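# Place the green block into the blue tray

## Task

Get the green block into the blue tray, and finish with the robot upright; a fall or a leftover tilt means failure.

## Robot and tools

Robot: a Rainbow Robotics RB-Y1 simulated in physics. It has a two-wheel drive base with two rear casters, a folding torso (ankle, knee, hip), a head and two arms, each with a parallel gripper and a wrist camera whose case juts out sideways and can collide. The base is 0.58 m wide, extends 0.10 m in front of the wheel axle and 0.57 m behind it, and sweeps a 0.58 m radius when spinning in place. It cannot move sideways. Keep everything inside the work area; knocking items out of it fails the job.

Frames: all positions are in metres. Base frame: origin on the floor between the drive wheels, x ahead, y to the left, z up. The chest, left_hand and right_hand readings are in this frame. A hand point sits between the finger pads, 0.03 m behind the tips; the fingers point along the hand's -z and close along its x. Reported hand positions can be off, especially at full reach or under load. base_odometry is the base frame at scene start, built only from wheel turns (slip shows as travel or false turning); heading in rad, positive left, -3.142 to 3.142.

Tool move: one action plus optional "cameras" (list of head_camera, left_wrist_camera, right_wrist_camera or all; [] for none) and "blocking". Allowed combinations: base and/or joints (optionally with min_time_s or contact_limits); target alone or with min_time_s; or contact_limits alone. An empty call just returns state and images.
- base: a velocity command, not a place. {"x_m_s", "turn_rad_s", "for_s"}: forward speed in m/s (0.005 to 1.5 either sign, or 0; negative reverses), left turn rate in rad/s (0.02 to 1.509 either sign, or 0; negative turns right), duration 0.1 to 5 s. Omitted speeds are 0. Acceleration is 0.4 m/s² (turns 0.5 rad/s²); distance is roughly speed times for_s. It keeps coasting to rest for up to about 3 s. If |x_m_s| + 0.27·|turn_rad_s| exceeds 1.5, both shrink together.
- joints: a dict of absolute joint targets by name, rad (grippers in m of opening). Ranges: torso_squat_rad 0 to 1.2 (higher lowers chest); torso_shift_rad -0.3 to 0.6 (positive hips forward); torso_pitch_rad -0.2 to 1.4 (positive leans forward); torso_yaw_rad -1.5 to 1.5 (positive left; raise both arms outward by 0.2 rad or more first); shoulder_pitch ±2.356 (negative swings the arm forward and up); left_shoulder_roll 0 to 3.141, right_shoulder_roll -3.141 to 0 (away from body); shoulder_yaw ±2.094; elbow -2.617 to 0.01 (negative bends); forearm_roll ±3.141; wrist_pitch -1.57 to 1.919; hand_roll ±2.705; gripper 0 to 0.1; head_pan_rad ±0.523; head_tilt_rad -0.35 to 1.57 (positive looks down). Torso combos must hold: squat+shift ≤ 1.52; squat−shift+pitch ≤ 1.57; shift+0.5·pitch−0.4·squat ≤ 0.7; shift+0.3·pitch−0.5·squat ≤ 0.39, else "off_target".
- target: one absolute hand pose: side "left" or "right", x, y, z in m in base frame (-3 to 3), quat_wxyz as printed in the hand lines. It is solved once into joint angles, so the hand travels a curved path; split long moves into steps. Result: "reached" (within 10 mm and 2°), "short" with the error, or "refused" with a reason (nothing moves).
- min_time_s 0.1 to 8: minimum duration of arm, head and torso motions. Quick bending with arms out or a load can topple the robot.
- contact_limits: gripper current caps in mA, 200 to 672.5 (start 672.5), persisting until changed; lower means weaker grip.
blocking false returns within about 0.5 s while motion continues; a new joint command for a moving part waits until that part brakes. A target is refused while earlier motion runs.

Tool wait: seconds 0 to 10, optional cameras; returns early once running moves settle. Tool stop: brakes all running motions (status "stopped"). Tool zoom_image: camera plus region [x0, y0, x1, y1] in pixels from top-left, at most 504×504, on the latest image. Tool finished_scene: ends the scene for good; the block must stay in the tray without help.

Results: the "move" line says "done" or the worst status. Statuses include moving, done, off_target (resting away from target, maybe still pushing), not_followed (arm check withheld it), time_out, contact_stop (torso only), limit_stop_at_<name> (built-in limit or body guard), torque_fault, limit_stop_at_motor_heat. An unplanned stop or refusal cancels the remaining move/wait/finished_scene calls of that reply. on_its_own lists uncommanded behaviour. lidar_m: 12 distances, 30° sectors counter-clockwise from straight ahead (4th left, 7th behind, 10th right), "-" for nothing, seen only at 0.23 m height. motor_effort: wheel effort in percent (peak in brackets); above ~30 at rest suggests pushing on something. wheel_motors_off is 1 when the wheels are shut down (after a stalled push, for 2 s). Joint torques, external torques and wrist force/torque are raw, offset and noisy; use changes, not absolutes.

Gripping: command an opening at least 0.005 m below the object's width; "off_target" or "done" then both mean it holds.

Avoid: arms hitting or pressing each other (keep about 0.5 rad outward shoulder roll when both reach forward), driving into furniture, letting the body snag a table edge, heavy loads far forward, sudden stops while leaning, dropping the block from height, and long stretched holds that overheat motors (a heat or torque fault freezes the robot).

Each tool is called as name(argument=value, ...) on one line, values as JSON.

## Session

move(cameras=["all"])

Scene clock: 0.00 s.
Joint torques (N m): no reading
External joint torques (N m): no reading
Wrist force (N): no reading
Wrist torque (N m): no reading
Wrist force, peak (N): no reading
base_odometry: x=+0.000 y=+0.000 heading=+0.000
lidar_m: 2.63 2.48 1.61 1.48 1.58 2.41 2.48 2.51 2.95 2.29 2.32 2.87
base_status: not commanded
joint_positions: torso_squat_rad=+0.350 torso_shift_rad=+0.000 torso_pitch_rad=+0.000 torso_yaw_rad=+0.000 left_shoulder_pitch_rad=-0.044 left_shoulder_roll_rad=+0.013 left_shoulder_yaw_rad=+0.015 left_elbow_rad=-0.286 left_forearm_roll_rad=+0.033 left_wrist_pitch_rad=-0.012 left_hand_roll_rad=-0.026 left_gripper_m=+0.100 right_shoulder_pitch_rad=-0.021 right_shoulder_roll_rad=-0.025 right_shoulder_yaw_rad=-0.028 right_elbow_rad=-0.274 right_forearm_roll_rad=+0.039 right_wrist_pitch_rad=-0.026 right_hand_roll_rad=+0.041 right_gripper_m=+0.100 head_pan_rad=+0.000 head_tilt_rad=+0.400
joint_status: not commanded
wheel_motors_off: 0
motor_effort: left_wheel=+1 right_wheel=+1
chest: x=-0.2280 y=-0.0003 z=+1.2475 quat_wxyz=(+1.000, +0.000, +0.000, +0.000) (m; base frame)
left_hand: x=-0.0559 y=+0.2293 z=+0.5834 quat_wxyz=(+0.986, +0.006, -0.169, +0.003) (m; base frame)
right_hand: x=-0.0748 y=-0.2412 z=+0.5795 quat_wxyz=(+0.987, -0.019, -0.158, +0.031) (m; base frame)
pictures: head_camera, left_wrist_camera, right_wrist_camera
Images, in order (width x height): head_camera 896x504, left_wrist_camera 644x364, right_wrist_camera 644x364.

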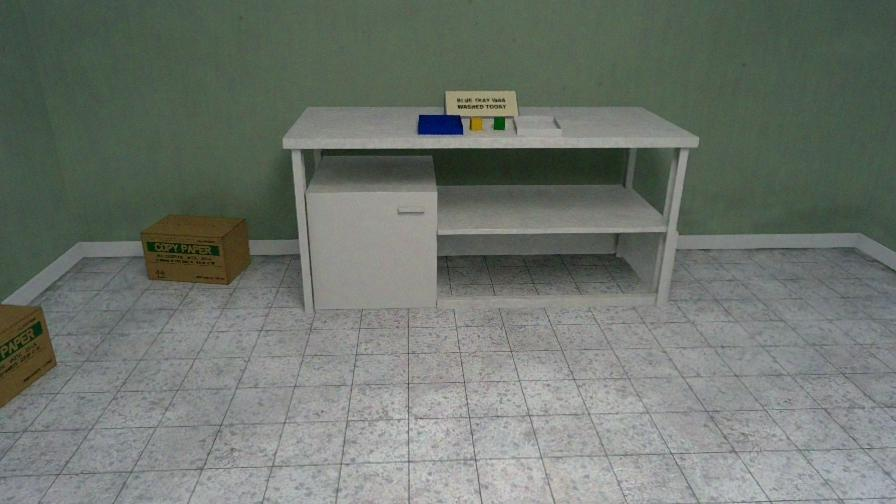

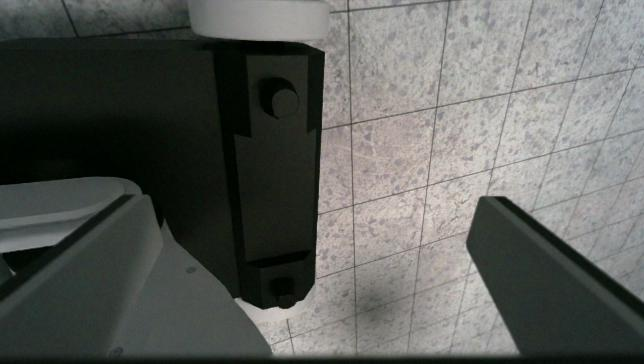

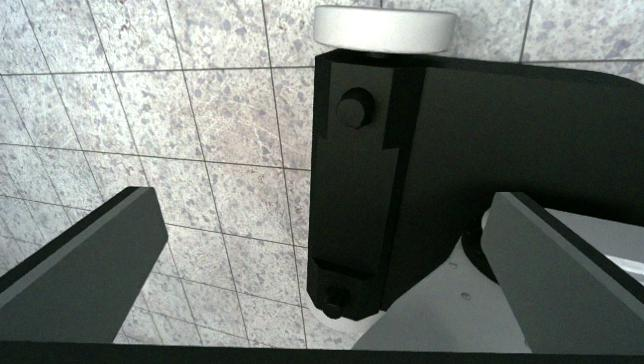

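zoom_image(camera="head_camera", region=[390, 80, 590, 192])

zoom_image(camera="head_camera", region=[260, 80, 720, 330])

Scaled by 2.520.

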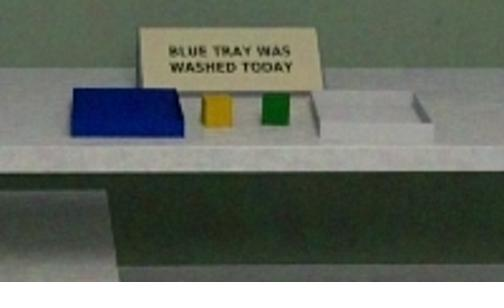

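Scaled by 1.096.

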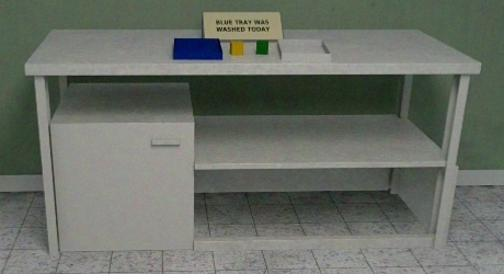

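move(base={"x_m_s": 0.4, "for_s": 3.5}, joints={"head_tilt_rad": 0.5}, cameras=["head_camera"])

Scene clock: 33.87 s.
Joint torques (N m): left_arm=[-4.04 -0.38 0.1 -1.75 -0.12 -0.56 0.03] | right_arm=[-2.7 -0.88 -0.47 -2.24 -0.01 -0.62 -0.16]
External joint torques (N m): left_arm=[0.24 -0.95 0.06 0.58 -0.13 0.2 0.04] | right_arm=[0.95 0.43 -0.39 -0.29 -0.08 0.06 -0.17]
Wrist force (N): left_arm=[-1.7 -8.9 -14.1] | right_arm=[-3.9 -0.9 -4.3]
Wrist torque (N m): left_arm=[1.41 0.48 0.31] | right_arm=[0.18 -0.35 0.01]
Wrist force, peak (N): left_arm=[-1.5 -9.2 -14.7] | right_arm=[-3.7 -1.9 -4.1]
move: done
base_odometry: x=+1.400 y=+0.000 heading=+0.000
lidar_m: 1.25 1.26 1.79 1.76 1.78 2.52 3.86 3.92 2.31 2.30 2.57 1.60
base_status: done (sent for 3.5 of 3.5 s)
joint_positions: torso_squat_rad=+0.350 torso_shift_rad=+0.000 torso_pitch_rad=+0.000 torso_yaw_rad=+0.000 left_shoulder_pitch_rad=-0.044 left_shoulder_roll_rad=+0.013 left_shoulder_yaw_rad=+0.015 left_elbow_rad=-0.286 left_forearm_roll_rad=+0.033 left_wrist_pitch_rad=-0.012 left_hand_roll_rad=-0.026 left_gripper_m=+0.100 right_shoulder_pitch_rad=-0.021 right_shoulder_roll_rad=-0.025 right_shoulder_yaw_rad=-0.028 right_elbow_rad=-0.274 right_forearm_roll_rad=+0.039 right_wrist_pitch_rad=-0.026 right_hand_roll_rad=+0.041 right_gripper_m=+0.100 head_pan_rad=+0.000 head_tilt_rad=+0.500
joint_status: all done
wheel_motors_off: 0
motor_effort: left_wheel=+1(21) right_wheel=-1(38)
chest: x=-0.2280 y=-0.0003 z=+1.2475 quat_wxyz=(+1.000, +0.000, +0.000, +0.000) (m; base frame)
left_hand: x=-0.0558 y=+0.2293 z=+0.5834 quat_wxyz=(+0.986, +0.006, -0.169, +0.003) (m; base frame)
right_hand: x=-0.0748 y=-0.2412 z=+0.5795 quat_wxyz=(+0.987, -0.019, -0.158, +0.031) (m; base frame)
pictures: head_camera
Images, in order (width x height): head_camera 896x504.

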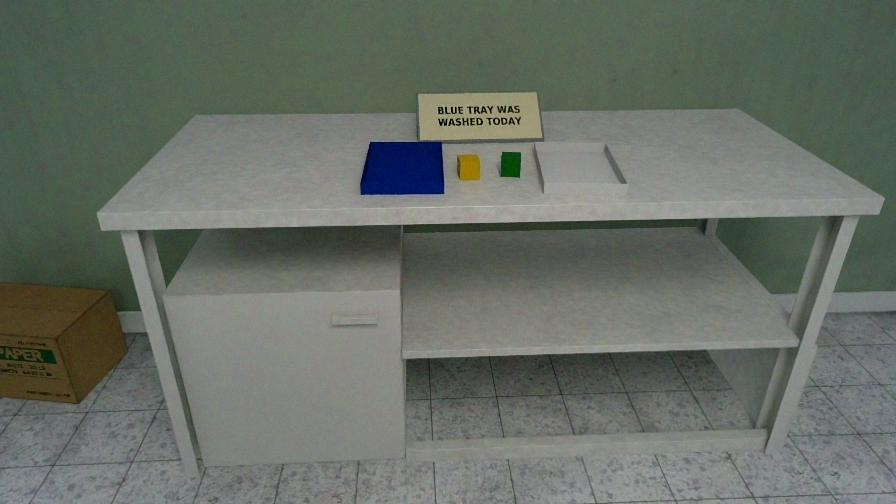

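zoom_image(camera="head_camera", region=[350, 80, 640, 240])

zoom_image(camera="head_camera", region=[355, 130, 455, 205])

Scaled by 1.738.

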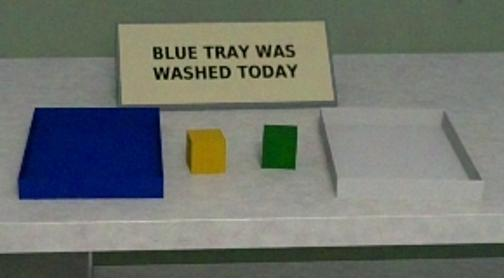

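Scaled by 5.040.

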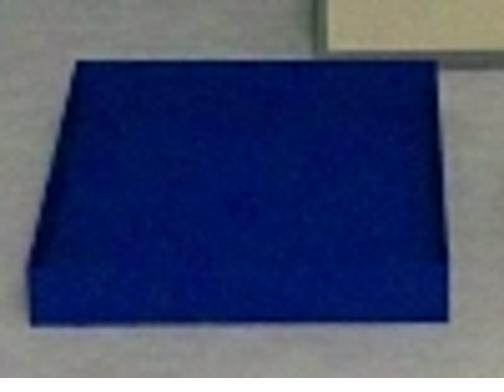

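move(base={"turn_rad_s": 0.2, "for_s": 0.8}, joints={"head_tilt_rad": 0.6, "right_shoulder_pitch_rad": -0.8, "right_shoulder_roll_rad": -0.15, "right_shoulder_yaw_rad": 0.0, "right_elbow_rad": -1.2, "right_forearm_roll_rad": 0.0, "right_wrist_pitch_rad": 1.85, "right_hand_roll_rad": 0.0}, cameras=["head_camera"])

Scene clock: 109.60 s.
Joint torques (N m): left_arm=[-4.25 -0.14 0.07 -1.85 -0.08 -0.63 -0.02] | right_arm=[-19.07 -4.88 -0.93 -8.41 0.46 -0.44 -0.21]
External joint torques (N m): left_arm=[0.04 -0.72 0.03 0.47 -0.09 0.13 -0.01] | right_arm=[2.99 0.66 0.43 0.26 -0.17 -0.17 -0.22]
Wrist force (N): left_arm=[-1.4 -8.9 -14.7] | right_arm=[-1.6 -0.1 -4.2]
Wrist torque (N m): left_arm=[1.42 0.53 0.30] | right_arm=[0.12 -0.20 0.06]
Wrist force, peak (N): left_arm=[-1.4 -9.0 -14.7] | right_arm=[-5.7 -2.0 -3.9]
move: done
base_odometry: x=+1.400 y=+0.000 heading=+0.159
lidar_m: 1.24 1.30 1.76 1.91 1.78 2.52 3.86 3.51 2.30 2.54 2.69 1.60
base_status: done (sent for 0.8 of 0.8 s)
joint_positions: torso_squat_rad=+0.350 torso_shift_rad=+0.000 torso_pitch_rad=+0.000 torso_yaw_rad=+0.000 left_shoulder_pitch_rad=-0.044 left_shoulder_roll_rad=+0.013 left_shoulder_yaw_rad=+0.015 left_elbow_rad=-0.286 left_forearm_roll_rad=+0.033 left_wrist_pitch_rad=-0.012 left_hand_roll_rad=-0.026 left_gripper_m=+0.100 right_shoulder_pitch_rad=-0.801 right_shoulder_roll_rad=-0.150 right_shoulder_yaw_rad=+0.000 right_elbow_rad=-1.200 right_forearm_roll_rad=+0.000 right_wrist_pitch_rad=+1.850 right_hand_roll_rad=+0.000 right_gripper_m=+0.100 head_pan_rad=+0.000 head_tilt_rad=+0.600
joint_status: all done
wheel_motors_off: 0
motor_effort: left_wheel=-14(40) right_wheel=-3(30)
chest: x=-0.2280 y=-0.0003 z=+1.2475 quat_wxyz=(+1.000, +0.000, +0.000, +0.000) (m; base frame)
left_hand: x=-0.0558 y=+0.2293 z=+0.5834 quat_wxyz=(+0.986, +0.006, -0.169, +0.003) (m; base frame)
right_hand: x=+0.2637 y=-0.2187 z=+0.9956 quat_wxyz=(+0.990, -0.099, -0.062, +0.078) (m; base frame)
pictures: head_camera
Images, in order (width x height): head_camera 896x504.

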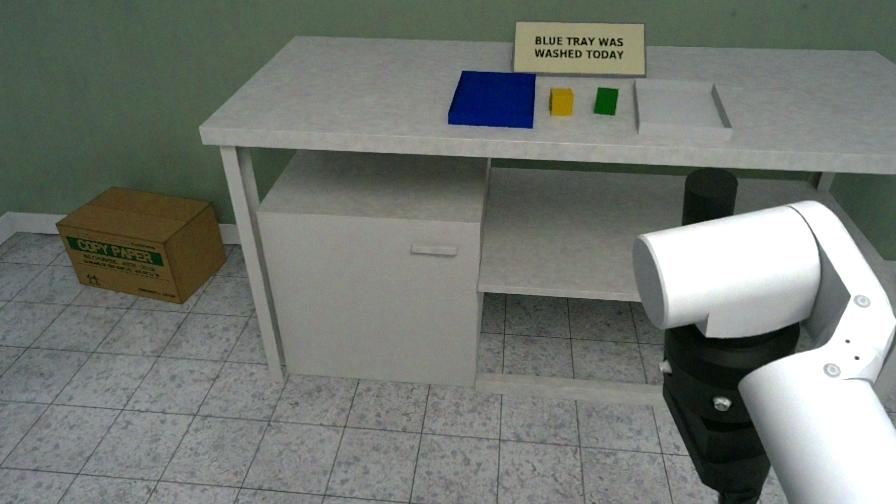

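move(base={"x_m_s": 0.4, "for_s": 2.133})

move(base={"turn_rad_s": -0.2, "for_s": 0.55}, joints={"head_tilt_rad": 0.75}, cameras=["head_camera", "right_wrist_camera"])

Scene clock: 127.93 s.
Joint torques (N m): left_arm=[-3.84 -0.86 -0.15 -1.66 0 -0.58 0.09] | right_arm=[-20.44 -5.16 -1.03 -8.79 0.39 -0.28 -0.19]
External joint torques (N m): left_arm=[0.45 -1.43 -0.18 0.67 0 0.17 0.1] | right_arm=[1.6 0.38 0.34 -0.13 -0.24 -0.01 -0.19]
Wrist force (N): left_arm=[-1.6 -8.9 -14.2] | right_arm=[-1.7 -0.5 -4.0]
Wrist torque (N m): left_arm=[1.42 0.49 0.32] | right_arm=[0.20 -0.17 0.04]
Wrist force, peak (N): left_arm=[-1.3 -9.2 -14.8] | right_arm=[-2.6 0.3 -4.6]
move: done
base_odometry: x=+2.243 y=+0.136 heading=+0.160
lidar_m: 0.39 0.41 0.58 1.59 2.12 2.70 4.72 2.94 2.65 2.57 1.12 1.07
base_status: done (sent for 2.13 of 2.13 s)
joint_positions: torso_squat_rad=+0.350 torso_shift_rad=+0.000 torso_pitch_rad=+0.000 torso_yaw_rad=+0.000 left_shoulder_pitch_rad=-0.044 left_shoulder_roll_rad=+0.013 left_shoulder_yaw_rad=+0.015 left_elbow_rad=-0.286 left_forearm_roll_rad=+0.033 left_wrist_pitch_rad=-0.012 left_hand_roll_rad=-0.026 left_gripper_m=+0.100 right_shoulder_pitch_rad=-0.800 right_shoulder_roll_rad=-0.150 right_shoulder_yaw_rad=+0.000 right_elbow_rad=-1.200 right_forearm_roll_rad=+0.000 right_wrist_pitch_rad=+1.850 right_hand_roll_rad=+0.000 right_gripper_m=+0.100 head_pan_rad=+0.000 head_tilt_rad=+0.600
joint_status: not commanded
wheel_motors_off: 0
motor_effort: left_wheel=+5(35) right_wheel=-6(27)
chest: x=-0.2280 y=-0.0003 z=+1.2475 quat_wxyz=(+1.000, +0.000, +0.000, +0.000) (m; base frame)
left_hand: x=-0.0558 y=+0.2293 z=+0.5834 quat_wxyz=(+0.986, +0.006, -0.169, +0.003) (m; base frame)
right_hand: x=+0.2636 y=-0.2188 z=+0.9955 quat_wxyz=(+0.990, -0.099, -0.062, +0.078) (m; base frame)
pictures: none

Scene clock: 129.70 s.
Joint torques (N m): left_arm=[-4.34 -0.24 0.03 -1.93 0.01 -0.5 -0.03] | right_arm=[-20.57 -4.97 -0.83 -8.8 0.4 -0.23 -0.26]
External joint torques (N m): left_arm=[-0.05 -0.81 0 0.4 0.01 0.25 -0.01] | right_arm=[1.47 0.58 0.53 -0.13 -0.24 0.04 -0.26]
Wrist force (N): left_arm=[-1.5 -8.8 -14.6] | right_arm=[-1.4 -0.3 -4.2]
Wrist torque (N m): left_arm=[1.40 0.51 0.31] | right_arm=[0.18 -0.17 0.00]
Wrist force, peak (N): left_arm=[-1.4 -9.3 -14.6] | right_arm=[-2.2 0.0 -4.4]
move: done
base_odometry: x=+2.243 y=+0.136 heading=+0.048
lidar_m: 0.39 0.40 0.53 1.59 1.69 2.23 4.72 3.99 2.73 2.57 1.12 1.11
base_status: done (sent for 0.57 of 0.57 s)
joint_positions: torso_squat_rad=+0.350 torso_shift_rad=+0.000 torso_pitch_rad=+0.000 torso_yaw_rad=+0.000 left_shoulder_pitch_rad=-0.044 left_shoulder_roll_rad=+0.013 left_shoulder_yaw_rad=+0.015 left_elbow_rad=-0.286 left_forearm_roll_rad=+0.033 left_wrist_pitch_rad=-0.012 left_hand_roll_rad=-0.026 left_gripper_m=+0.100 right_shoulder_pitch_rad=-0.800 right_shoulder_roll_rad=-0.150 right_shoulder_yaw_rad=+0.000 right_elbow_rad=-1.200 right_forearm_roll_rad=+0.000 right_wrist_pitch_rad=+1.850 right_hand_roll_rad=+0.000 right_gripper_m=+0.100 head_pan_rad=+0.000 head_tilt_rad=+0.750
joint_status: all done
wheel_motors_off: 0
motor_effort: left_wheel=+0(26) right_wheel=-16(28)
chest: x=-0.2280 y=-0.0003 z=+1.2475 quat_wxyz=(+1.000, +0.000, +0.000, +0.000) (m; base frame)
left_hand: x=-0.0558 y=+0.2293 z=+0.5834 quat_wxyz=(+0.986, +0.006, -0.169, +0.003) (m; base frame)
right_hand: x=+0.2636 y=-0.2188 z=+0.9955 quat_wxyz=(+0.990, -0.099, -0.062, +0.078) (m; base frame)
pictures: head_camera, right_wrist_camera
Images, in order (width x height): head_camera 896x504, right_wrist_camera 644x364.

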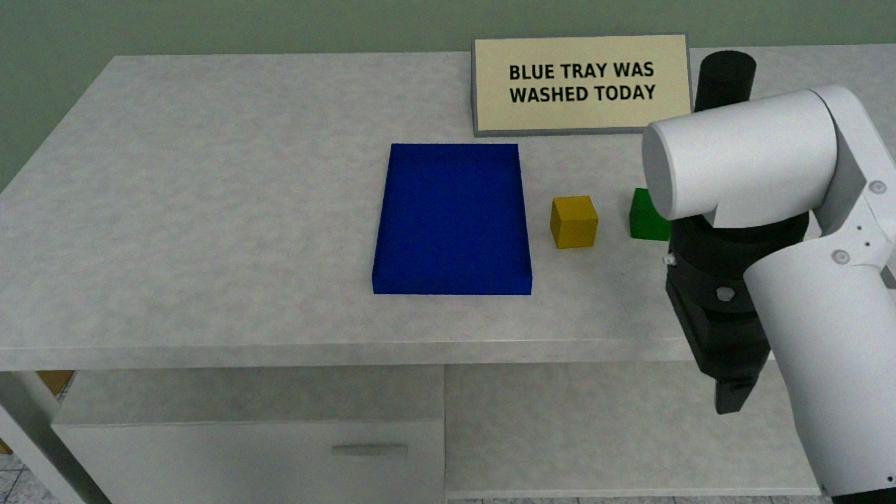

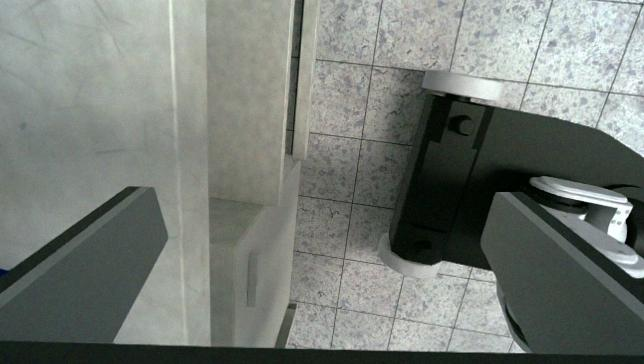

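zoom_image(camera="head_camera", region=[350, 120, 700, 317])

Scaled by 1.440.

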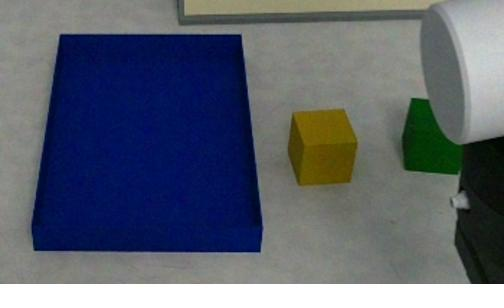

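zoom_image(camera="head_camera", region=[600, 40, 896, 504])

Scaled by 1.086.

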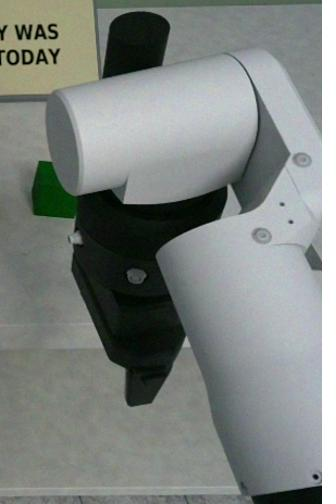

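move(base={"x_m_s": 0.2, "for_s": 0.8}, joints={"right_shoulder_pitch_rad": -1.2, "right_shoulder_roll_rad": -0.25, "right_elbow_rad": -1.3, "right_wrist_pitch_rad": 1.88, "head_tilt_rad": 0.85}, cameras=["head_camera", "right_wrist_camera"])

Scene clock: 274.97 s.
Joint torques (N m): left_arm=[-4.42 -0.19 -0.33 -1.77 0.05 -0.59 -0.06] | right_arm=[-22.17 -6.64 -2.23 -7.56 0.52 -1.12 -0.26]
External joint torques (N m): left_arm=[-0.13 -0.76 -0.37 0.55 0.05 0.16 -0.04] | right_arm=[2.2 1.07 0.02 -0.28 -0.23 -0.01 -0.29]
Wrist force (N): left_arm=[-1.4 -9.1 -14.3] | right_arm=[-4.3 0.0 -3.0]
Wrist torque (N m): left_arm=[1.44 0.53 0.30] | right_arm=[0.22 -0.32 0.03]
Wrist force, peak (N): left_arm=[-1.5 -9.0 -14.7] | right_arm=[-2.9 -0.8 -5.8]
move: done
base_odometry: x=+2.403 y=+0.143 heading=+0.047
lidar_m: 0.24 0.23 0.32 0.65 1.66 2.35 4.87 3.97 2.72 2.58 1.07 0.95
base_status: done (sent for 0.8 of 0.8 s)
joint_positions: torso_squat_rad=+0.350 torso_shift_rad=+0.000 torso_pitch_rad=+0.000 torso_yaw_rad=+0.000 left_shoulder_pitch_rad=-0.044 left_shoulder_roll_rad=+0.013 left_shoulder_yaw_rad=+0.015 left_elbow_rad=-0.286 left_forearm_roll_rad=+0.033 left_wrist_pitch_rad=-0.012 left_hand_roll_rad=-0.026 left_gripper_m=+0.100 right_shoulder_pitch_rad=-1.200 right_shoulder_roll_rad=-0.250 right_shoulder_yaw_rad=+0.000 right_elbow_rad=-1.300 right_forearm_roll_rad=+0.000 right_wrist_pitch_rad=+1.880 right_hand_roll_rad=+0.000 right_gripper_m=+0.100 head_pan_rad=+0.000 head_tilt_rad=+0.850
joint_status: all done
wheel_motors_off: 0
motor_effort: left_wheel=-7(29) right_wheel=+6(29)
chest: x=-0.2280 y=-0.0003 z=+1.2475 quat_wxyz=(+1.000, +0.000, +0.000, +0.000) (m; base frame)
left_hand: x=-0.0558 y=+0.2293 z=+0.5834 quat_wxyz=(+0.986, +0.006, -0.169, +0.003) (m; base frame)
right_hand: x=+0.3500 y=-0.1919 z=+1.2417 quat_wxyz=(+0.942, -0.134, -0.294, +0.091) (m; base frame)
pictures: head_camera, right_wrist_camera
Images, in order (width x height): head_camera 896x504, right_wrist_camera 644x364.

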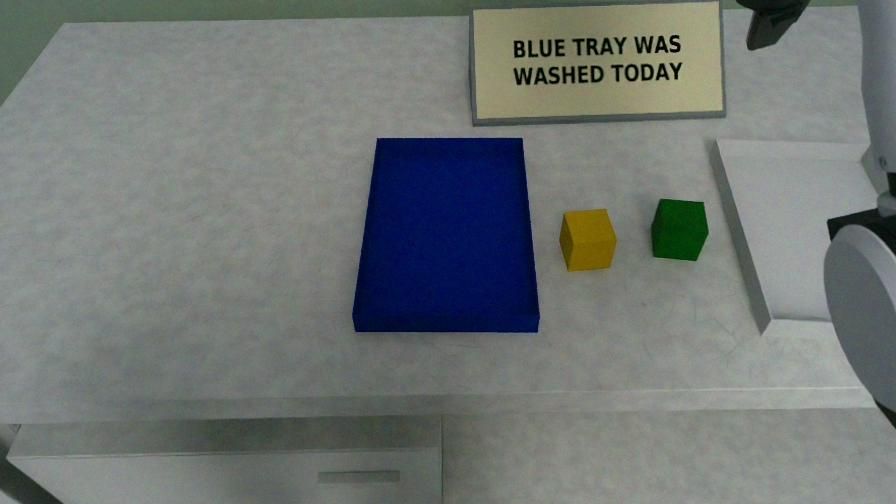

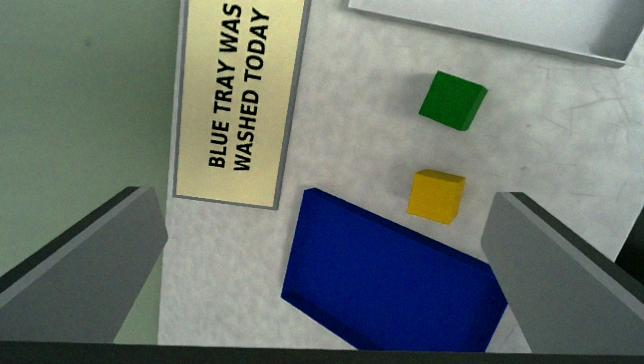

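zoom_image(camera="head_camera", region=[340, 120, 740, 345])

zoom_image(camera="right_wrist_camera", region=[264, 40, 524, 364])

Scaled by 1.260.

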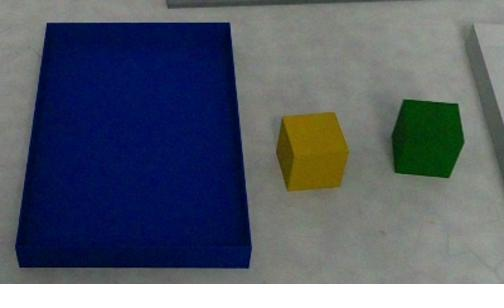

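Scaled by 1.556 from the camera's 644x364 image, which has a finer 828x468 frame.

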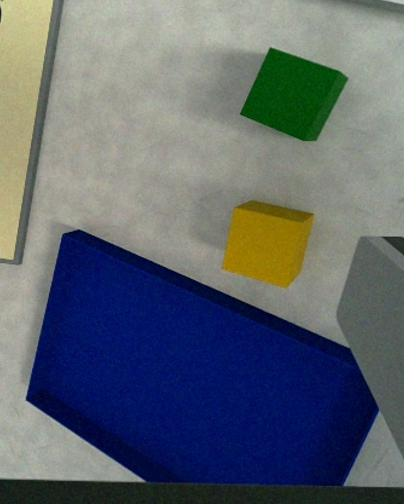

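move(joints={"torso_shift_rad": 0.3, "torso_pitch_rad": 0.25, "right_shoulder_pitch_rad": -0.9, "right_elbow_rad": -1.7, "head_tilt_rad": 0.6}, min_time_s=2.5, cameras=["head_camera", "right_wrist_camera"])

Scene clock: 332.37 s.
Joint torques (N m): left_arm=[2.61 -0.21 -0.44 0.35 -0.18 -0.02 -0.04] | right_arm=[-17.08 -5.01 -2.39 -9.33 0.46 -0.82 -0.19]
External joint torques (N m): left_arm=[0.14 -0.66 -0.51 0.02 -0.19 0.26 -0.04] | right_arm=[2.54 0.83 -0.05 -1.37 -0.22 0.05 -0.21]
Wrist force (N): left_arm=[0.1 -8.8 -14.4] | right_arm=[-3.8 0.3 -2.4]
Wrist torque (N m): left_arm=[1.42 0.60 0.30] | right_arm=[0.13 -0.32 0.01]
Wrist force, peak (N): left_arm=[-1.0 -9.2 -15.0] | right_arm=[-5.0 0.9 -3.1]
move: done
base_odometry: x=+2.403 y=+0.143 heading=+0.047
lidar_m: 0.24 0.23 0.31 0.65 1.67 2.35 4.87 3.98 2.72 2.57 1.07 0.94
base_status: not commanded
joint_positions: torso_squat_rad=+0.350 torso_shift_rad=+0.300 torso_pitch_rad=+0.250 torso_yaw_rad=+0.000 left_shoulder_pitch_rad=-0.044 left_shoulder_roll_rad=+0.013 left_shoulder_yaw_rad=+0.015 left_elbow_rad=-0.286 left_forearm_roll_rad=+0.033 left_wrist_pitch_rad=-0.012 left_hand_roll_rad=-0.026 left_gripper_m=+0.100 right_shoulder_pitch_rad=-0.901 right_shoulder_roll_rad=-0.250 right_shoulder_yaw_rad=+0.000 right_elbow_rad=-1.700 right_forearm_roll_rad=+0.000 right_wrist_pitch_rad=+1.880 right_hand_roll_rad=+0.000 right_gripper_m=+0.100 head_pan_rad=+0.000 head_tilt_rad=+0.600
joint_status: all done
wheel_motors_off: 0
motor_effort: left_wheel=-5(12) right_wheel=+2(8)
chest: x=+0.0429 y=-0.0003 z=+1.2085 quat_wxyz=(+0.992, +0.000, +0.125, +0.000) (m; base frame)
left_hand: x=+0.0452 y=+0.2293 z=+0.5225 quat_wxyz=(+0.999, +0.006, -0.045, +0.002) (m; base frame)
right_hand: x=+0.5589 y=-0.2132 z=+1.0298 quat_wxyz=(+0.963, -0.109, -0.224, +0.100) (m; base frame)
pictures: head_camera, right_wrist_camera
Images, in order (width x height): head_camera 896x504, right_wrist_camera 644x364.

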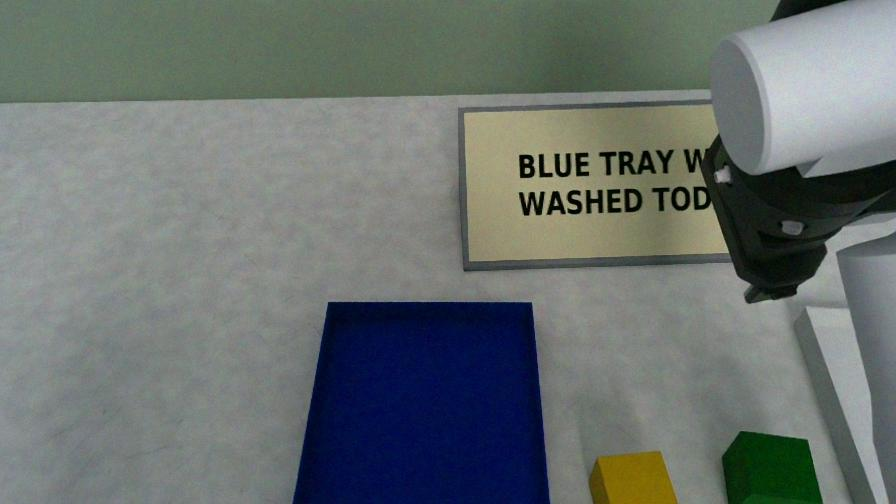

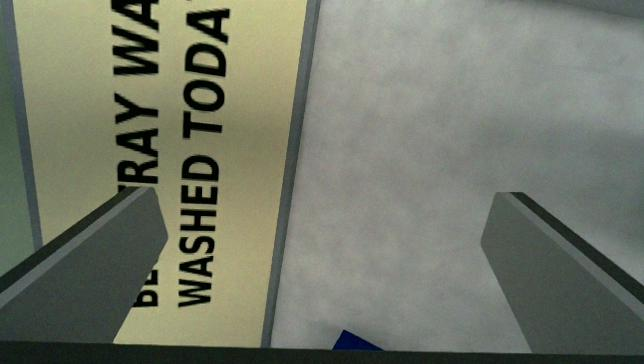

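move(target={"side": "right", "x": 0.45, "y": -0.25, "z": 1.0, "quat_wxyz": [1, 0, 0, 0]}, min_time_s=1.5, cameras=["head_camera", "right_wrist_camera"])

Scene clock: 457.67 s.
Joint torques (N m): left_arm=[2.56 -0.15 -0.15 0.47 -0.11 -0.01 0.05] | right_arm=[-15.54 -10.44 -8.49 -5.87 0.24 0.04 -0.13]
External joint torques (N m): left_arm=[0.08 -0.6 -0.22 0.14 -0.11 0.28 0.05] | right_arm=[2.18 0.82 0.17 -1.42 0.01 0.06 -0.13]
Wrist force (N): left_arm=[-0.1 -9.1 -14.6] | right_arm=[-1.0 -0.9 -3.9]
Wrist torque (N m): left_arm=[1.43 0.57 0.30] | right_arm=[0.20 -0.13 0.02]
Wrist force, peak (N): left_arm=[0.1 -9.2 -15.0] | right_arm=[-4.3 0.3 -3.8]
move: done
base_odometry: x=+2.403 y=+0.143 heading=+0.047
lidar_m: 0.24 0.24 0.32 0.64 1.66 2.35 4.88 3.97 2.72 2.58 1.08 0.95
base_status: not commanded
joint_positions: torso_squat_rad=+0.350 torso_shift_rad=+0.300 torso_pitch_rad=+0.250 torso_yaw_rad=+0.000 left_shoulder_pitch_rad=-0.044 left_shoulder_roll_rad=+0.013 left_shoulder_yaw_rad=+0.015 left_elbow_rad=-0.286 left_forearm_roll_rad=+0.033 left_wrist_pitch_rad=-0.012 left_hand_roll_rad=-0.026 left_gripper_m=+0.100 right_shoulder_pitch_rad=-0.887 right_shoulder_roll_rad=-0.876 right_shoulder_yaw_rad=+0.374 right_elbow_rad=-1.731 right_forearm_roll_rad=-1.074 right_wrist_pitch_rad=+1.919 right_hand_roll_rad=-0.696 right_gripper_m=+0.100 head_pan_rad=+0.000 head_tilt_rad=+0.600
joint_status: all done
wheel_motors_off: 0
motor_effort: left_wheel=-6(8) right_wheel=+2(3)
chest: x=+0.0429 y=-0.0003 z=+1.2085 quat_wxyz=(+0.992, +0.000, +0.125, +0.000) (m; base frame)
left_hand: x=+0.0453 y=+0.2293 z=+0.5225 quat_wxyz=(+0.999, +0.006, -0.045, +0.002) (m; base frame)
right_hand: x=+0.4502 y=-0.2500 z=+1.0002 quat_wxyz=(+1.000, +0.000, +0.000, +0.000) (m; base frame)
right_hand_status: reached (checked arc, planned for 1.5 s): 0 mm and 0.0 deg off.
pictures: head_camera, right_wrist_camera
Images, in order (width x height): head_camera 896x504, right_wrist_camera 644x364.

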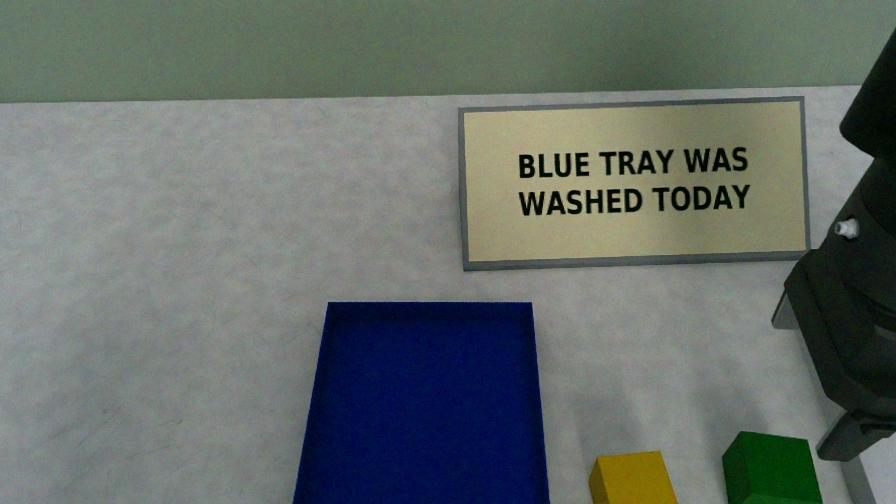

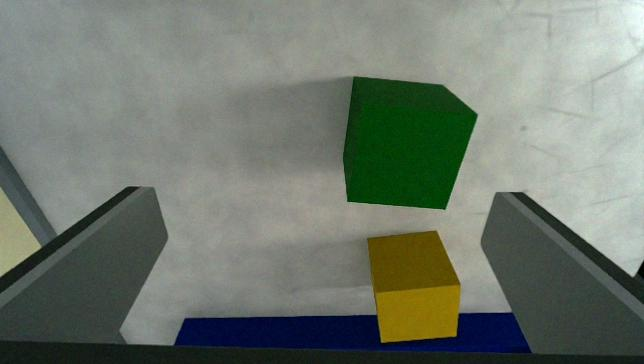

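zoom_image(camera="right_wrist_camera", region=[312, 50, 512, 364])

Scaled by 1.605 from the camera's 644x364 image, which has a finer 828x468 frame.

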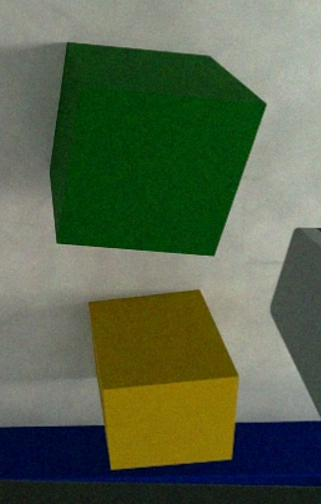

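zoom_image(camera="right_wrist_camera", region=[330, 60, 490, 220])

Scaled by 3.150 from the camera's 644x364 image, which has a finer 828x468 frame.

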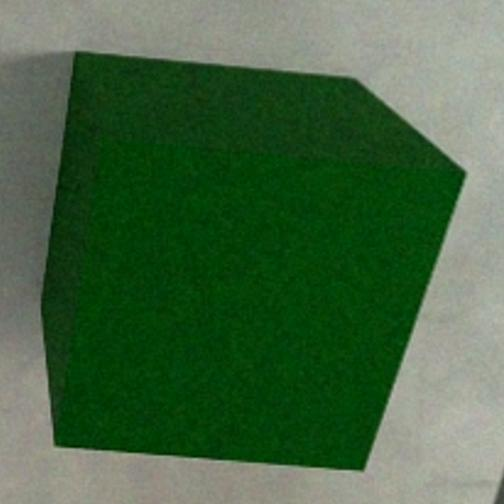

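move(target={"side": "right", "x": 0.403, "y": -0.229, "z": 0.965, "quat_wxyz": [0.99882, 0, 0, -0.0485]}, min_time_s=1.0, cameras=["head_camera", "right_wrist_camera"])

Scene clock: 511.23 s.
Joint torques (N m): left_arm=[2.43 -0.05 0.49 0.46 -0.19 -0.08 -0.08] | right_arm=[-13.34 -8.69 -8.12 -5.94 0.24 -0.05 -0.14]
External joint torques (N m): left_arm=[-0.04 -0.5 0.42 0.13 -0.19 0.2 -0.07] | right_arm=[2 1.48 0.35 -1.2 0.01 -0.03 -0.14]
Wrist force (N): left_arm=[0.2 -9.0 -14.6] | right_arm=[-0.8 -2.0 -3.8]
Wrist torque (N m): left_arm=[1.42 0.61 0.31] | right_arm=[0.34 -0.11 0.02]
Wrist force, peak (N): left_arm=[0.0 -9.2 -14.9] | right_arm=[-1.0 -1.9 -5.3]
move: done
base_odometry: x=+2.403 y=+0.143 heading=+0.047
lidar_m: 0.24 0.24 0.30 0.64 1.66 2.35 4.87 3.98 2.72 2.58 1.07 0.95
base_status: not commanded
joint_positions: torso_squat_rad=+0.350 torso_shift_rad=+0.300 torso_pitch_rad=+0.250 torso_yaw_rad=+0.000 left_shoulder_pitch_rad=-0.044 left_shoulder_roll_rad=+0.013 left_shoulder_yaw_rad=+0.015 left_elbow_rad=-0.286 left_forearm_roll_rad=+0.033 left_wrist_pitch_rad=-0.012 left_hand_roll_rad=-0.026 left_gripper_m=+0.100 right_shoulder_pitch_rad=-0.737 right_shoulder_roll_rad=-0.870 right_shoulder_yaw_rad=+0.415 right_elbow_rad=-1.939 right_forearm_roll_rad=-1.035 right_wrist_pitch_rad=+1.879 right_hand_roll_rad=-0.926 right_gripper_m=+0.100 head_pan_rad=+0.000 head_tilt_rad=+0.600
joint_status: all done
wheel_motors_off: 0
motor_effort: left_wheel=-3(7) right_wheel=+3(3)
chest: x=+0.0429 y=-0.0003 z=+1.2085 quat_wxyz=(+0.992, +0.000, +0.125, +0.000) (m; base frame)
left_hand: x=+0.0453 y=+0.2293 z=+0.5225 quat_wxyz=(+0.999, +0.006, -0.045, +0.002) (m; base frame)
right_hand: x=+0.4032 y=-0.2289 z=+0.9654 quat_wxyz=(+0.999, +0.001, +0.001, -0.048) (m; base frame)
right_hand_status: reached (checked arc, planned for 1.0 s): 0 mm and 0.1 deg off.
pictures: head_camera, right_wrist_camera
Images, in order (width x height): head_camera 896x504, right_wrist_camera 644x364.

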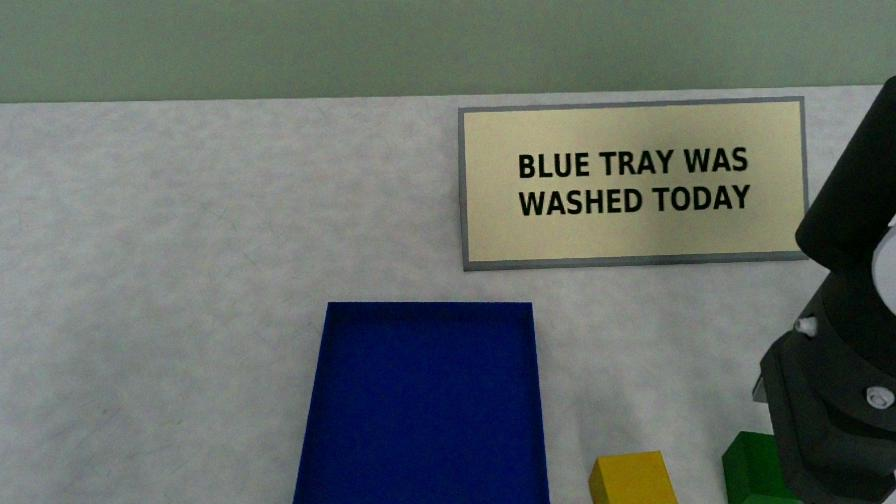

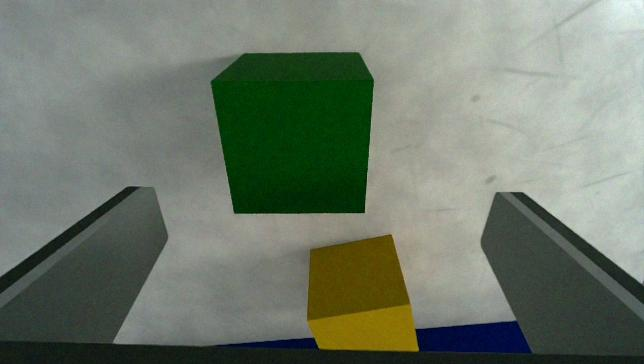

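zoom_image(camera="right_wrist_camera", region=[200, 40, 400, 220])

Scaled by 2.520 from the camera's 644x364 image, which has a finer 828x468 frame.

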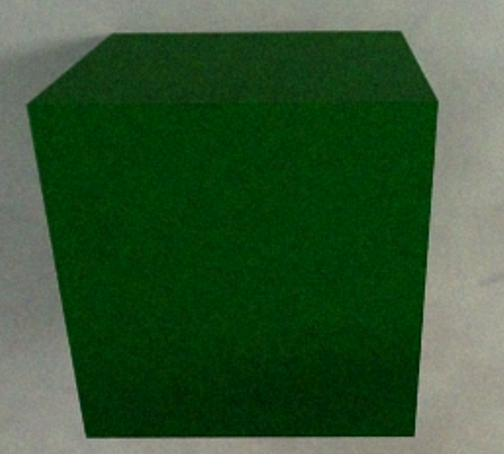

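move(target={"side": "right", "x": 0.412, "y": -0.2405, "z": 0.955, "quat_wxyz": [0.99882, 0, 0, -0.0485]}, min_time_s=0.6)

move(target={"side": "right", "x": 0.412, "y": -0.2405, "z": 0.904, "quat_wxyz": [0.99882, 0, 0, -0.0485]}, min_time_s=1.0, cameras=["right_wrist_camera"])

Scene clock: 551.53 s.
Joint torques (N m): left_arm=[2.65 -0.66 0.01 0.46 -0.12 -0.15 0.1] | right_arm=[-12.97 -10.26 -7.92 -4.77 0.08 -0.09 -0.16]
External joint torques (N m): left_arm=[0.18 -1.11 -0.07 0.13 -0.12 0.13 0.1] | right_arm=[2.52 0.36 0.66 0.07 -0.15 -0.07 -0.16]
Wrist force (N): left_arm=[0.1 -8.9 -14.7] | right_arm=[-1.2 -1.5 -3.6]
Wrist torque (N m): left_arm=[1.43 0.60 0.32] | right_arm=[0.19 -0.19 -0.05]
Wrist force, peak (N): left_arm=[0.1 -9.1 -15.0] | right_arm=[-1.0 -2.4 -4.6]
move: done
base_odometry: x=+2.403 y=+0.143 heading=+0.047
lidar_m: 0.24 0.24 0.32 0.65 1.67 2.35 4.88 3.98 2.72 2.58 1.07 0.95
base_status: not commanded
joint_positions: torso_squat_rad=+0.350 torso_shift_rad=+0.300 torso_pitch_rad=+0.250 torso_yaw_rad=+0.000 left_shoulder_pitch_rad=-0.044 left_shoulder_roll_rad=+0.013 left_shoulder_yaw_rad=+0.015 left_elbow_rad=-0.286 left_forearm_roll_rad=+0.033 left_wrist_pitch_rad=-0.012 left_hand_roll_rad=-0.026 left_gripper_m=+0.100 right_shoulder_pitch_rad=-0.728 right_shoulder_roll_rad=-0.877 right_shoulder_yaw_rad=+0.416 right_elbow_rad=-1.881 right_forearm_roll_rad=-1.018 right_wrist_pitch_rad=+1.838 right_hand_roll_rad=-0.869 right_gripper_m=+0.100 head_pan_rad=+0.000 head_tilt_rad=+0.600
joint_status: all done
wheel_motors_off: 0
motor_effort: left_wheel=-3(7) right_wheel=+2(3)
chest: x=+0.0429 y=-0.0003 z=+1.2085 quat_wxyz=(+0.992, +0.000, +0.125, +0.000) (m; base frame)
left_hand: x=+0.0453 y=+0.2293 z=+0.5225 quat_wxyz=(+0.999, +0.006, -0.045, +0.002) (m; base frame)
right_hand: x=+0.4122 y=-0.2404 z=+0.9553 quat_wxyz=(+0.999, +0.000, +0.000, -0.048) (m; base frame)
right_hand_status: reached (checked arc, planned for 0.6 s): 0 mm and 0.0 deg off.
pictures: none

Scene clock: 552.87 s.
Joint torques (N m): left_arm=[2.63 -0.54 -0.56 0.34 -0.16 -0.19 0.16] | right_arm=[-12.99 -8.45 -7.79 -5.34 0.23 -0.09 -0.05]
External joint torques (N m): left_arm=[0.15 -0.99 -0.64 0.01 -0.16 0.09 0.16] | right_arm=[2.11 1.84 0.53 0.11 -0.01 -0.08 -0.05]
Wrist force (N): left_arm=[0.0 -8.9 -14.7] | right_arm=[-1.3 -1.5 -3.6]
Wrist torque (N m): left_arm=[1.40 0.59 0.30] | right_arm=[0.26 -0.18 -0.08]
Wrist force, peak (N): left_arm=[0.1 -9.1 -15.1] | right_arm=[-0.5 -1.4 -5.0]
move: done
base_odometry: x=+2.403 y=+0.143 heading=+0.047
lidar_m: 0.24 0.24 0.31 0.65 1.66 2.35 4.88 3.98 2.72 2.58 1.07 0.95
base_status: not commanded
joint_positions: torso_squat_rad=+0.350 torso_shift_rad=+0.300 torso_pitch_rad=+0.250 torso_yaw_rad=+0.000 left_shoulder_pitch_rad=-0.044 left_shoulder_roll_rad=+0.013 left_shoulder_yaw_rad=+0.015 left_elbow_rad=-0.286 left_forearm_roll_rad=+0.033 left_wrist_pitch_rad=-0.012 left_hand_roll_rad=-0.026 left_gripper_m=+0.100 right_shoulder_pitch_rad=-0.669 right_shoulder_roll_rad=-0.831 right_shoulder_yaw_rad=+0.477 right_elbow_rad=-1.794 right_forearm_roll_rad=-0.920 right_wrist_pitch_rad=+1.716 right_hand_roll_rad=-0.814 right_gripper_m=+0.100 head_pan_rad=+0.000 head_tilt_rad=+0.600
joint_status: all done
wheel_motors_off: 0
motor_effort: left_wheel=-3(8) right_wheel=+1(3)
chest: x=+0.0429 y=-0.0003 z=+1.2085 quat_wxyz=(+0.992, +0.000, +0.125, +0.000) (m; base frame)
left_hand: x=+0.0453 y=+0.2293 z=+0.5225 quat_wxyz=(+0.999, +0.006, -0.045, +0.002) (m; base frame)
right_hand: x=+0.4119 y=-0.2406 z=+0.9046 quat_wxyz=(+0.999, +0.000, -0.001, -0.048) (m; base frame)
right_hand_status: reached (checked arc, planned for 1.0 s): 1 mm and 0.1 deg off.
pictures: right_wrist_camera
Images, in order (width x height): right_wrist_camera 644x364.

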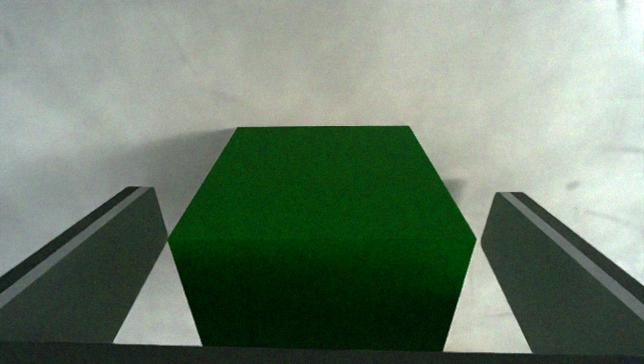

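move(joints={"right_gripper_m": 0.04}, cameras=["right_wrist_camera"])

Scene clock: 619.33 s.
Joint torques (N m): left_arm=[2.22 -0.19 -0.08 0.7 0.02 0.04 0.09] | right_arm=[-12.67 -8.29 -7.84 -5.27 0.1 -0.13 0.01]
External joint torques (N m): left_arm=[-0.26 -0.65 -0.16 0.37 0.01 0.32 0.09] | right_arm=[2.43 1.99 0.48 0.18 -0.14 -0.11 0.01]
Wrist force (N): left_arm=[0.1 -9.1 -14.5] | right_arm=[-1.2 -1.6 -4.4]
Wrist torque (N m): left_arm=[1.45 0.59 0.30] | right_arm=[0.21 -0.18 -0.02]
Wrist force, peak (N): left_arm=[-0.1 -9.2 -15.0] | right_arm=[-1.3 -2.1 -4.9]
move: off_target
base_odometry: x=+2.403 y=+0.143 heading=+0.047
lidar_m: 0.24 0.24 0.31 0.65 1.67 2.35 4.87 3.98 2.72 2.58 1.07 0.94
base_status: not commanded
joint_positions: torso_squat_rad=+0.350 torso_shift_rad=+0.300 torso_pitch_rad=+0.250 torso_yaw_rad=+0.000 left_shoulder_pitch_rad=-0.044 left_shoulder_roll_rad=+0.013 left_shoulder_yaw_rad=+0.015 left_elbow_rad=-0.286 left_forearm_roll_rad=+0.033 left_wrist_pitch_rad=-0.012 left_hand_roll_rad=-0.026 left_gripper_m=+0.100 right_shoulder_pitch_rad=-0.669 right_shoulder_roll_rad=-0.831 right_shoulder_yaw_rad=+0.477 right_elbow_rad=-1.794 right_forearm_roll_rad=-0.920 right_wrist_pitch_rad=+1.716 right_hand_roll_rad=-0.814 right_gripper_m=+0.049 head_pan_rad=+0.000 head_tilt_rad=+0.600
joint_status: right_gripper_m off_target (ended at +0.049, target +0.040)
wheel_motors_off: 0
motor_effort: left_wheel=-3(8) right_wheel=+1(3)
chest: x=+0.0429 y=-0.0003 z=+1.2085 quat_wxyz=(+0.992, +0.000, +0.125, +0.000) (m; base frame)
left_hand: x=+0.0453 y=+0.2293 z=+0.5225 quat_wxyz=(+0.999, +0.006, -0.045, +0.002) (m; base frame)
right_hand: x=+0.4119 y=-0.2406 z=+0.9046 quat_wxyz=(+0.999, +0.000, -0.001, -0.048) (m; base frame)
pictures: right_wrist_camera
Images, in order (width x height): right_wrist_camera 644x364.

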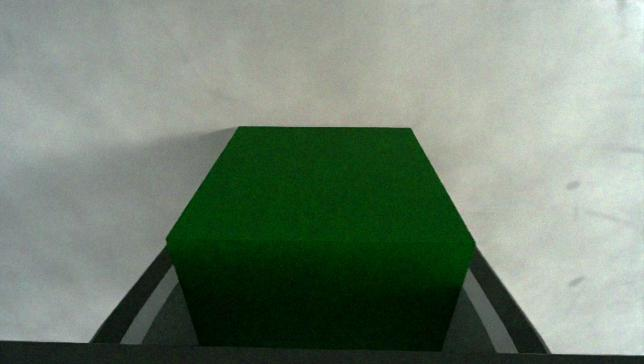

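move(target={"side": "right", "x": 0.412, "y": -0.2405, "z": 0.99, "quat_wxyz": [0.99882, 0, 0, -0.0485]}, min_time_s=1.2, cameras=["right_wrist_camera"])

move(target={"side": "right", "x": 0.41, "y": -0.115, "z": 1.0, "quat_wxyz": [1, 0, 0, 0]}, min_time_s=1.2, cameras=["head_camera", "right_wrist_camera"])

Scene clock: 625.33 s.
Joint torques (N m): left_arm=[2.4 -0.16 -0.26 0.36 -0.12 -0.13 0.1] | right_arm=[-16.26 -10.76 -10.53 -5.58 -0.07 0.06 -0.26]
External joint torques (N m): left_arm=[-0.07 -0.61 -0.33 0.03 -0.12 0.15 0.1] | right_arm=[-0.48 0.04 -1.88 -1.26 -0.29 0.07 -0.26]
Wrist force (N): left_arm=[-0.3 -9.2 -14.8] | right_arm=[-1.2 -2.1 -5.4]
Wrist torque (N m): left_arm=[1.46 0.56 0.30] | right_arm=[0.31 -0.17 0.04]
Wrist force, peak (N): left_arm=[0.3 -9.1 -15.1] | right_arm=[-1.5 -2.1 -5.4]
move: done
base_odometry: x=+2.403 y=+0.143 heading=+0.047
lidar_m: 0.24 0.24 0.31 0.65 1.66 2.35 4.87 3.97 2.73 2.57 1.06 0.95
base_status: not commanded
joint_positions: torso_squat_rad=+0.350 torso_shift_rad=+0.300 torso_pitch_rad=+0.250 torso_yaw_rad=+0.000 left_shoulder_pitch_rad=-0.044 left_shoulder_roll_rad=+0.013 left_shoulder_yaw_rad=+0.015 left_elbow_rad=-0.286 left_forearm_roll_rad=+0.033 left_wrist_pitch_rad=-0.012 left_hand_roll_rad=-0.026 left_gripper_m=+0.100 right_shoulder_pitch_rad=-0.779 right_shoulder_roll_rad=-0.903 right_shoulder_yaw_rad=+0.373 right_elbow_rad=-1.921 right_forearm_roll_rad=-1.092 right_wrist_pitch_rad=+1.919 right_hand_roll_rad=-0.907 right_gripper_m=+0.049 head_pan_rad=+0.000 head_tilt_rad=+0.600
joint_status: all done
wheel_motors_off: 0
motor_effort: left_wheel=-3(7) right_wheel=+2(3)
chest: x=+0.0429 y=-0.0003 z=+1.2085 quat_wxyz=(+0.992, +0.000, +0.125, +0.000) (m; base frame)
left_hand: x=+0.0453 y=+0.2293 z=+0.5225 quat_wxyz=(+0.999, +0.006, -0.045, +0.002) (m; base frame)
right_hand: x=+0.4119 y=-0.2405 z=+0.9898 quat_wxyz=(+0.999, +0.000, +0.000, -0.048) (m; base frame)
right_hand_status: reached (checked arc, planned for 1.2 s): 0 mm and 0.0 deg off.
pictures: right_wrist_camera
Images, in order (width x height): right_wrist_camera 644x364.

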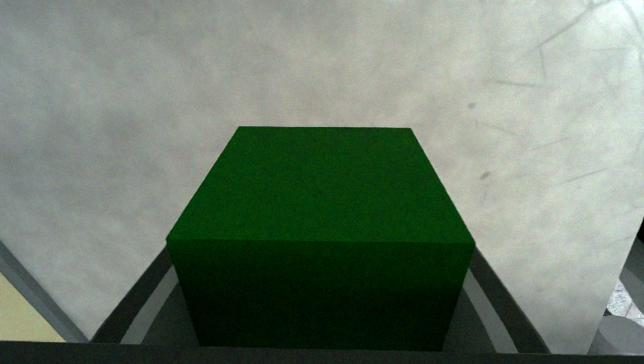

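Scene clock: 626.87 s.
Joint torques (N m): left_arm=[2.62 -0.23 -0.08 0.4 -0.19 -0.18 -0.02] | right_arm=[-18.63 -5.76 -8.68 -3.77 -0.11 0.07 -0.13]
External joint torques (N m): left_arm=[0.14 -0.68 -0.15 0.07 -0.19 0.1 -0.02] | right_arm=[-0.11 0.8 0.11 0.37 -0.32 0.07 -0.13]
Wrist force (N): left_arm=[0.6 -9.0 -14.7] | right_arm=[-0.6 -1.8 -4.3]
Wrist torque (N m): left_arm=[1.45 0.66 0.32] | right_arm=[0.27 -0.10 0.06]
Wrist force, peak (N): left_arm=[0.2 -9.3 -14.9] | right_arm=[-1.0 -2.4 -5.2]
move: done
base_odometry: x=+2.403 y=+0.143 heading=+0.047
lidar_m: 0.24 0.24 0.31 0.65 1.67 2.35 4.88 3.98 2.72 2.57 1.07 0.95
base_status: not commanded
joint_positions: torso_squat_rad=+0.350 torso_shift_rad=+0.300 torso_pitch_rad=+0.250 torso_yaw_rad=+0.000 left_shoulder_pitch_rad=-0.044 left_shoulder_roll_rad=+0.013 left_shoulder_yaw_rad=+0.015 left_elbow_rad=-0.286 left_forearm_roll_rad=+0.033 left_wrist_pitch_rad=-0.012 left_hand_roll_rad=-0.026 left_gripper_m=+0.100 right_shoulder_pitch_rad=-1.079 right_shoulder_roll_rad=-0.699 right_shoulder_yaw_rad=+0.670 right_elbow_rad=-1.870 right_forearm_roll_rad=-1.114 right_wrist_pitch_rad=+1.919 right_hand_roll_rad=-1.148 right_gripper_m=+0.049 head_pan_rad=+0.000 head_tilt_rad=+0.600
joint_status: all done
wheel_motors_off: 0
motor_effort: left_wheel=-7(9) right_wheel=+2(3)
chest: x=+0.0429 y=-0.0003 z=+1.2085 quat_wxyz=(+0.992, +0.000, +0.125, +0.000) (m; base frame)
left_hand: x=+0.0453 y=+0.2293 z=+0.5225 quat_wxyz=(+0.999, +0.006, -0.045, +0.002) (m; base frame)
right_hand: x=+0.4098 y=-0.1152 z=+1.0003 quat_wxyz=(+1.000, +0.001, -0.001, +0.000) (m; base frame)
right_hand_status: reached (checked arc, planned for 1.2 s): 0 mm and 0.2 deg off.
pictures: head_camera, right_wrist_camera
Images, in order (width x height): head_camera 896x504, right_wrist_camera 644x364.

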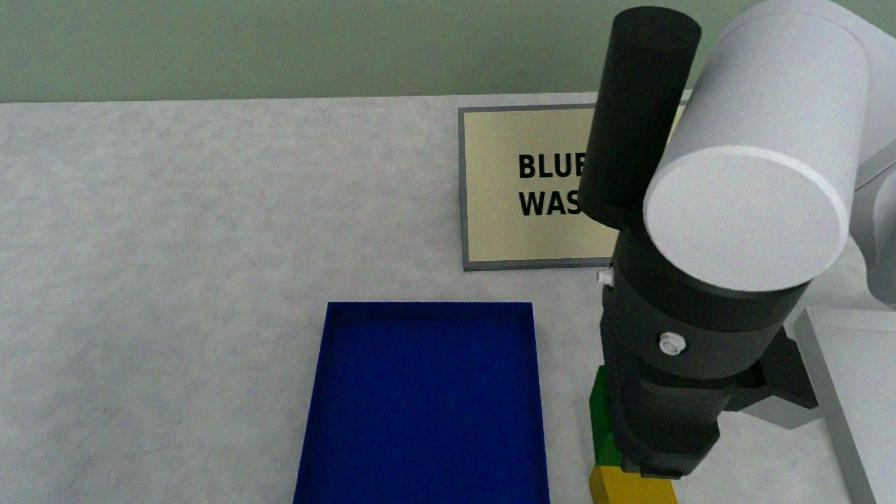

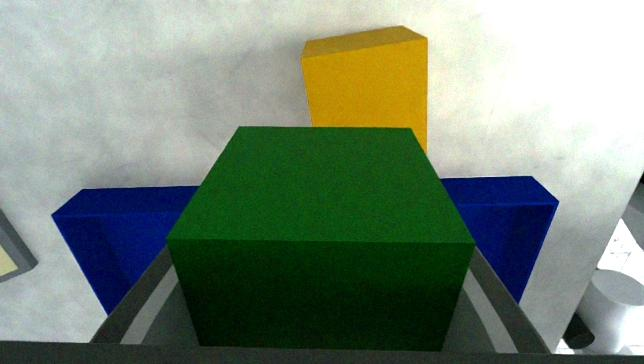

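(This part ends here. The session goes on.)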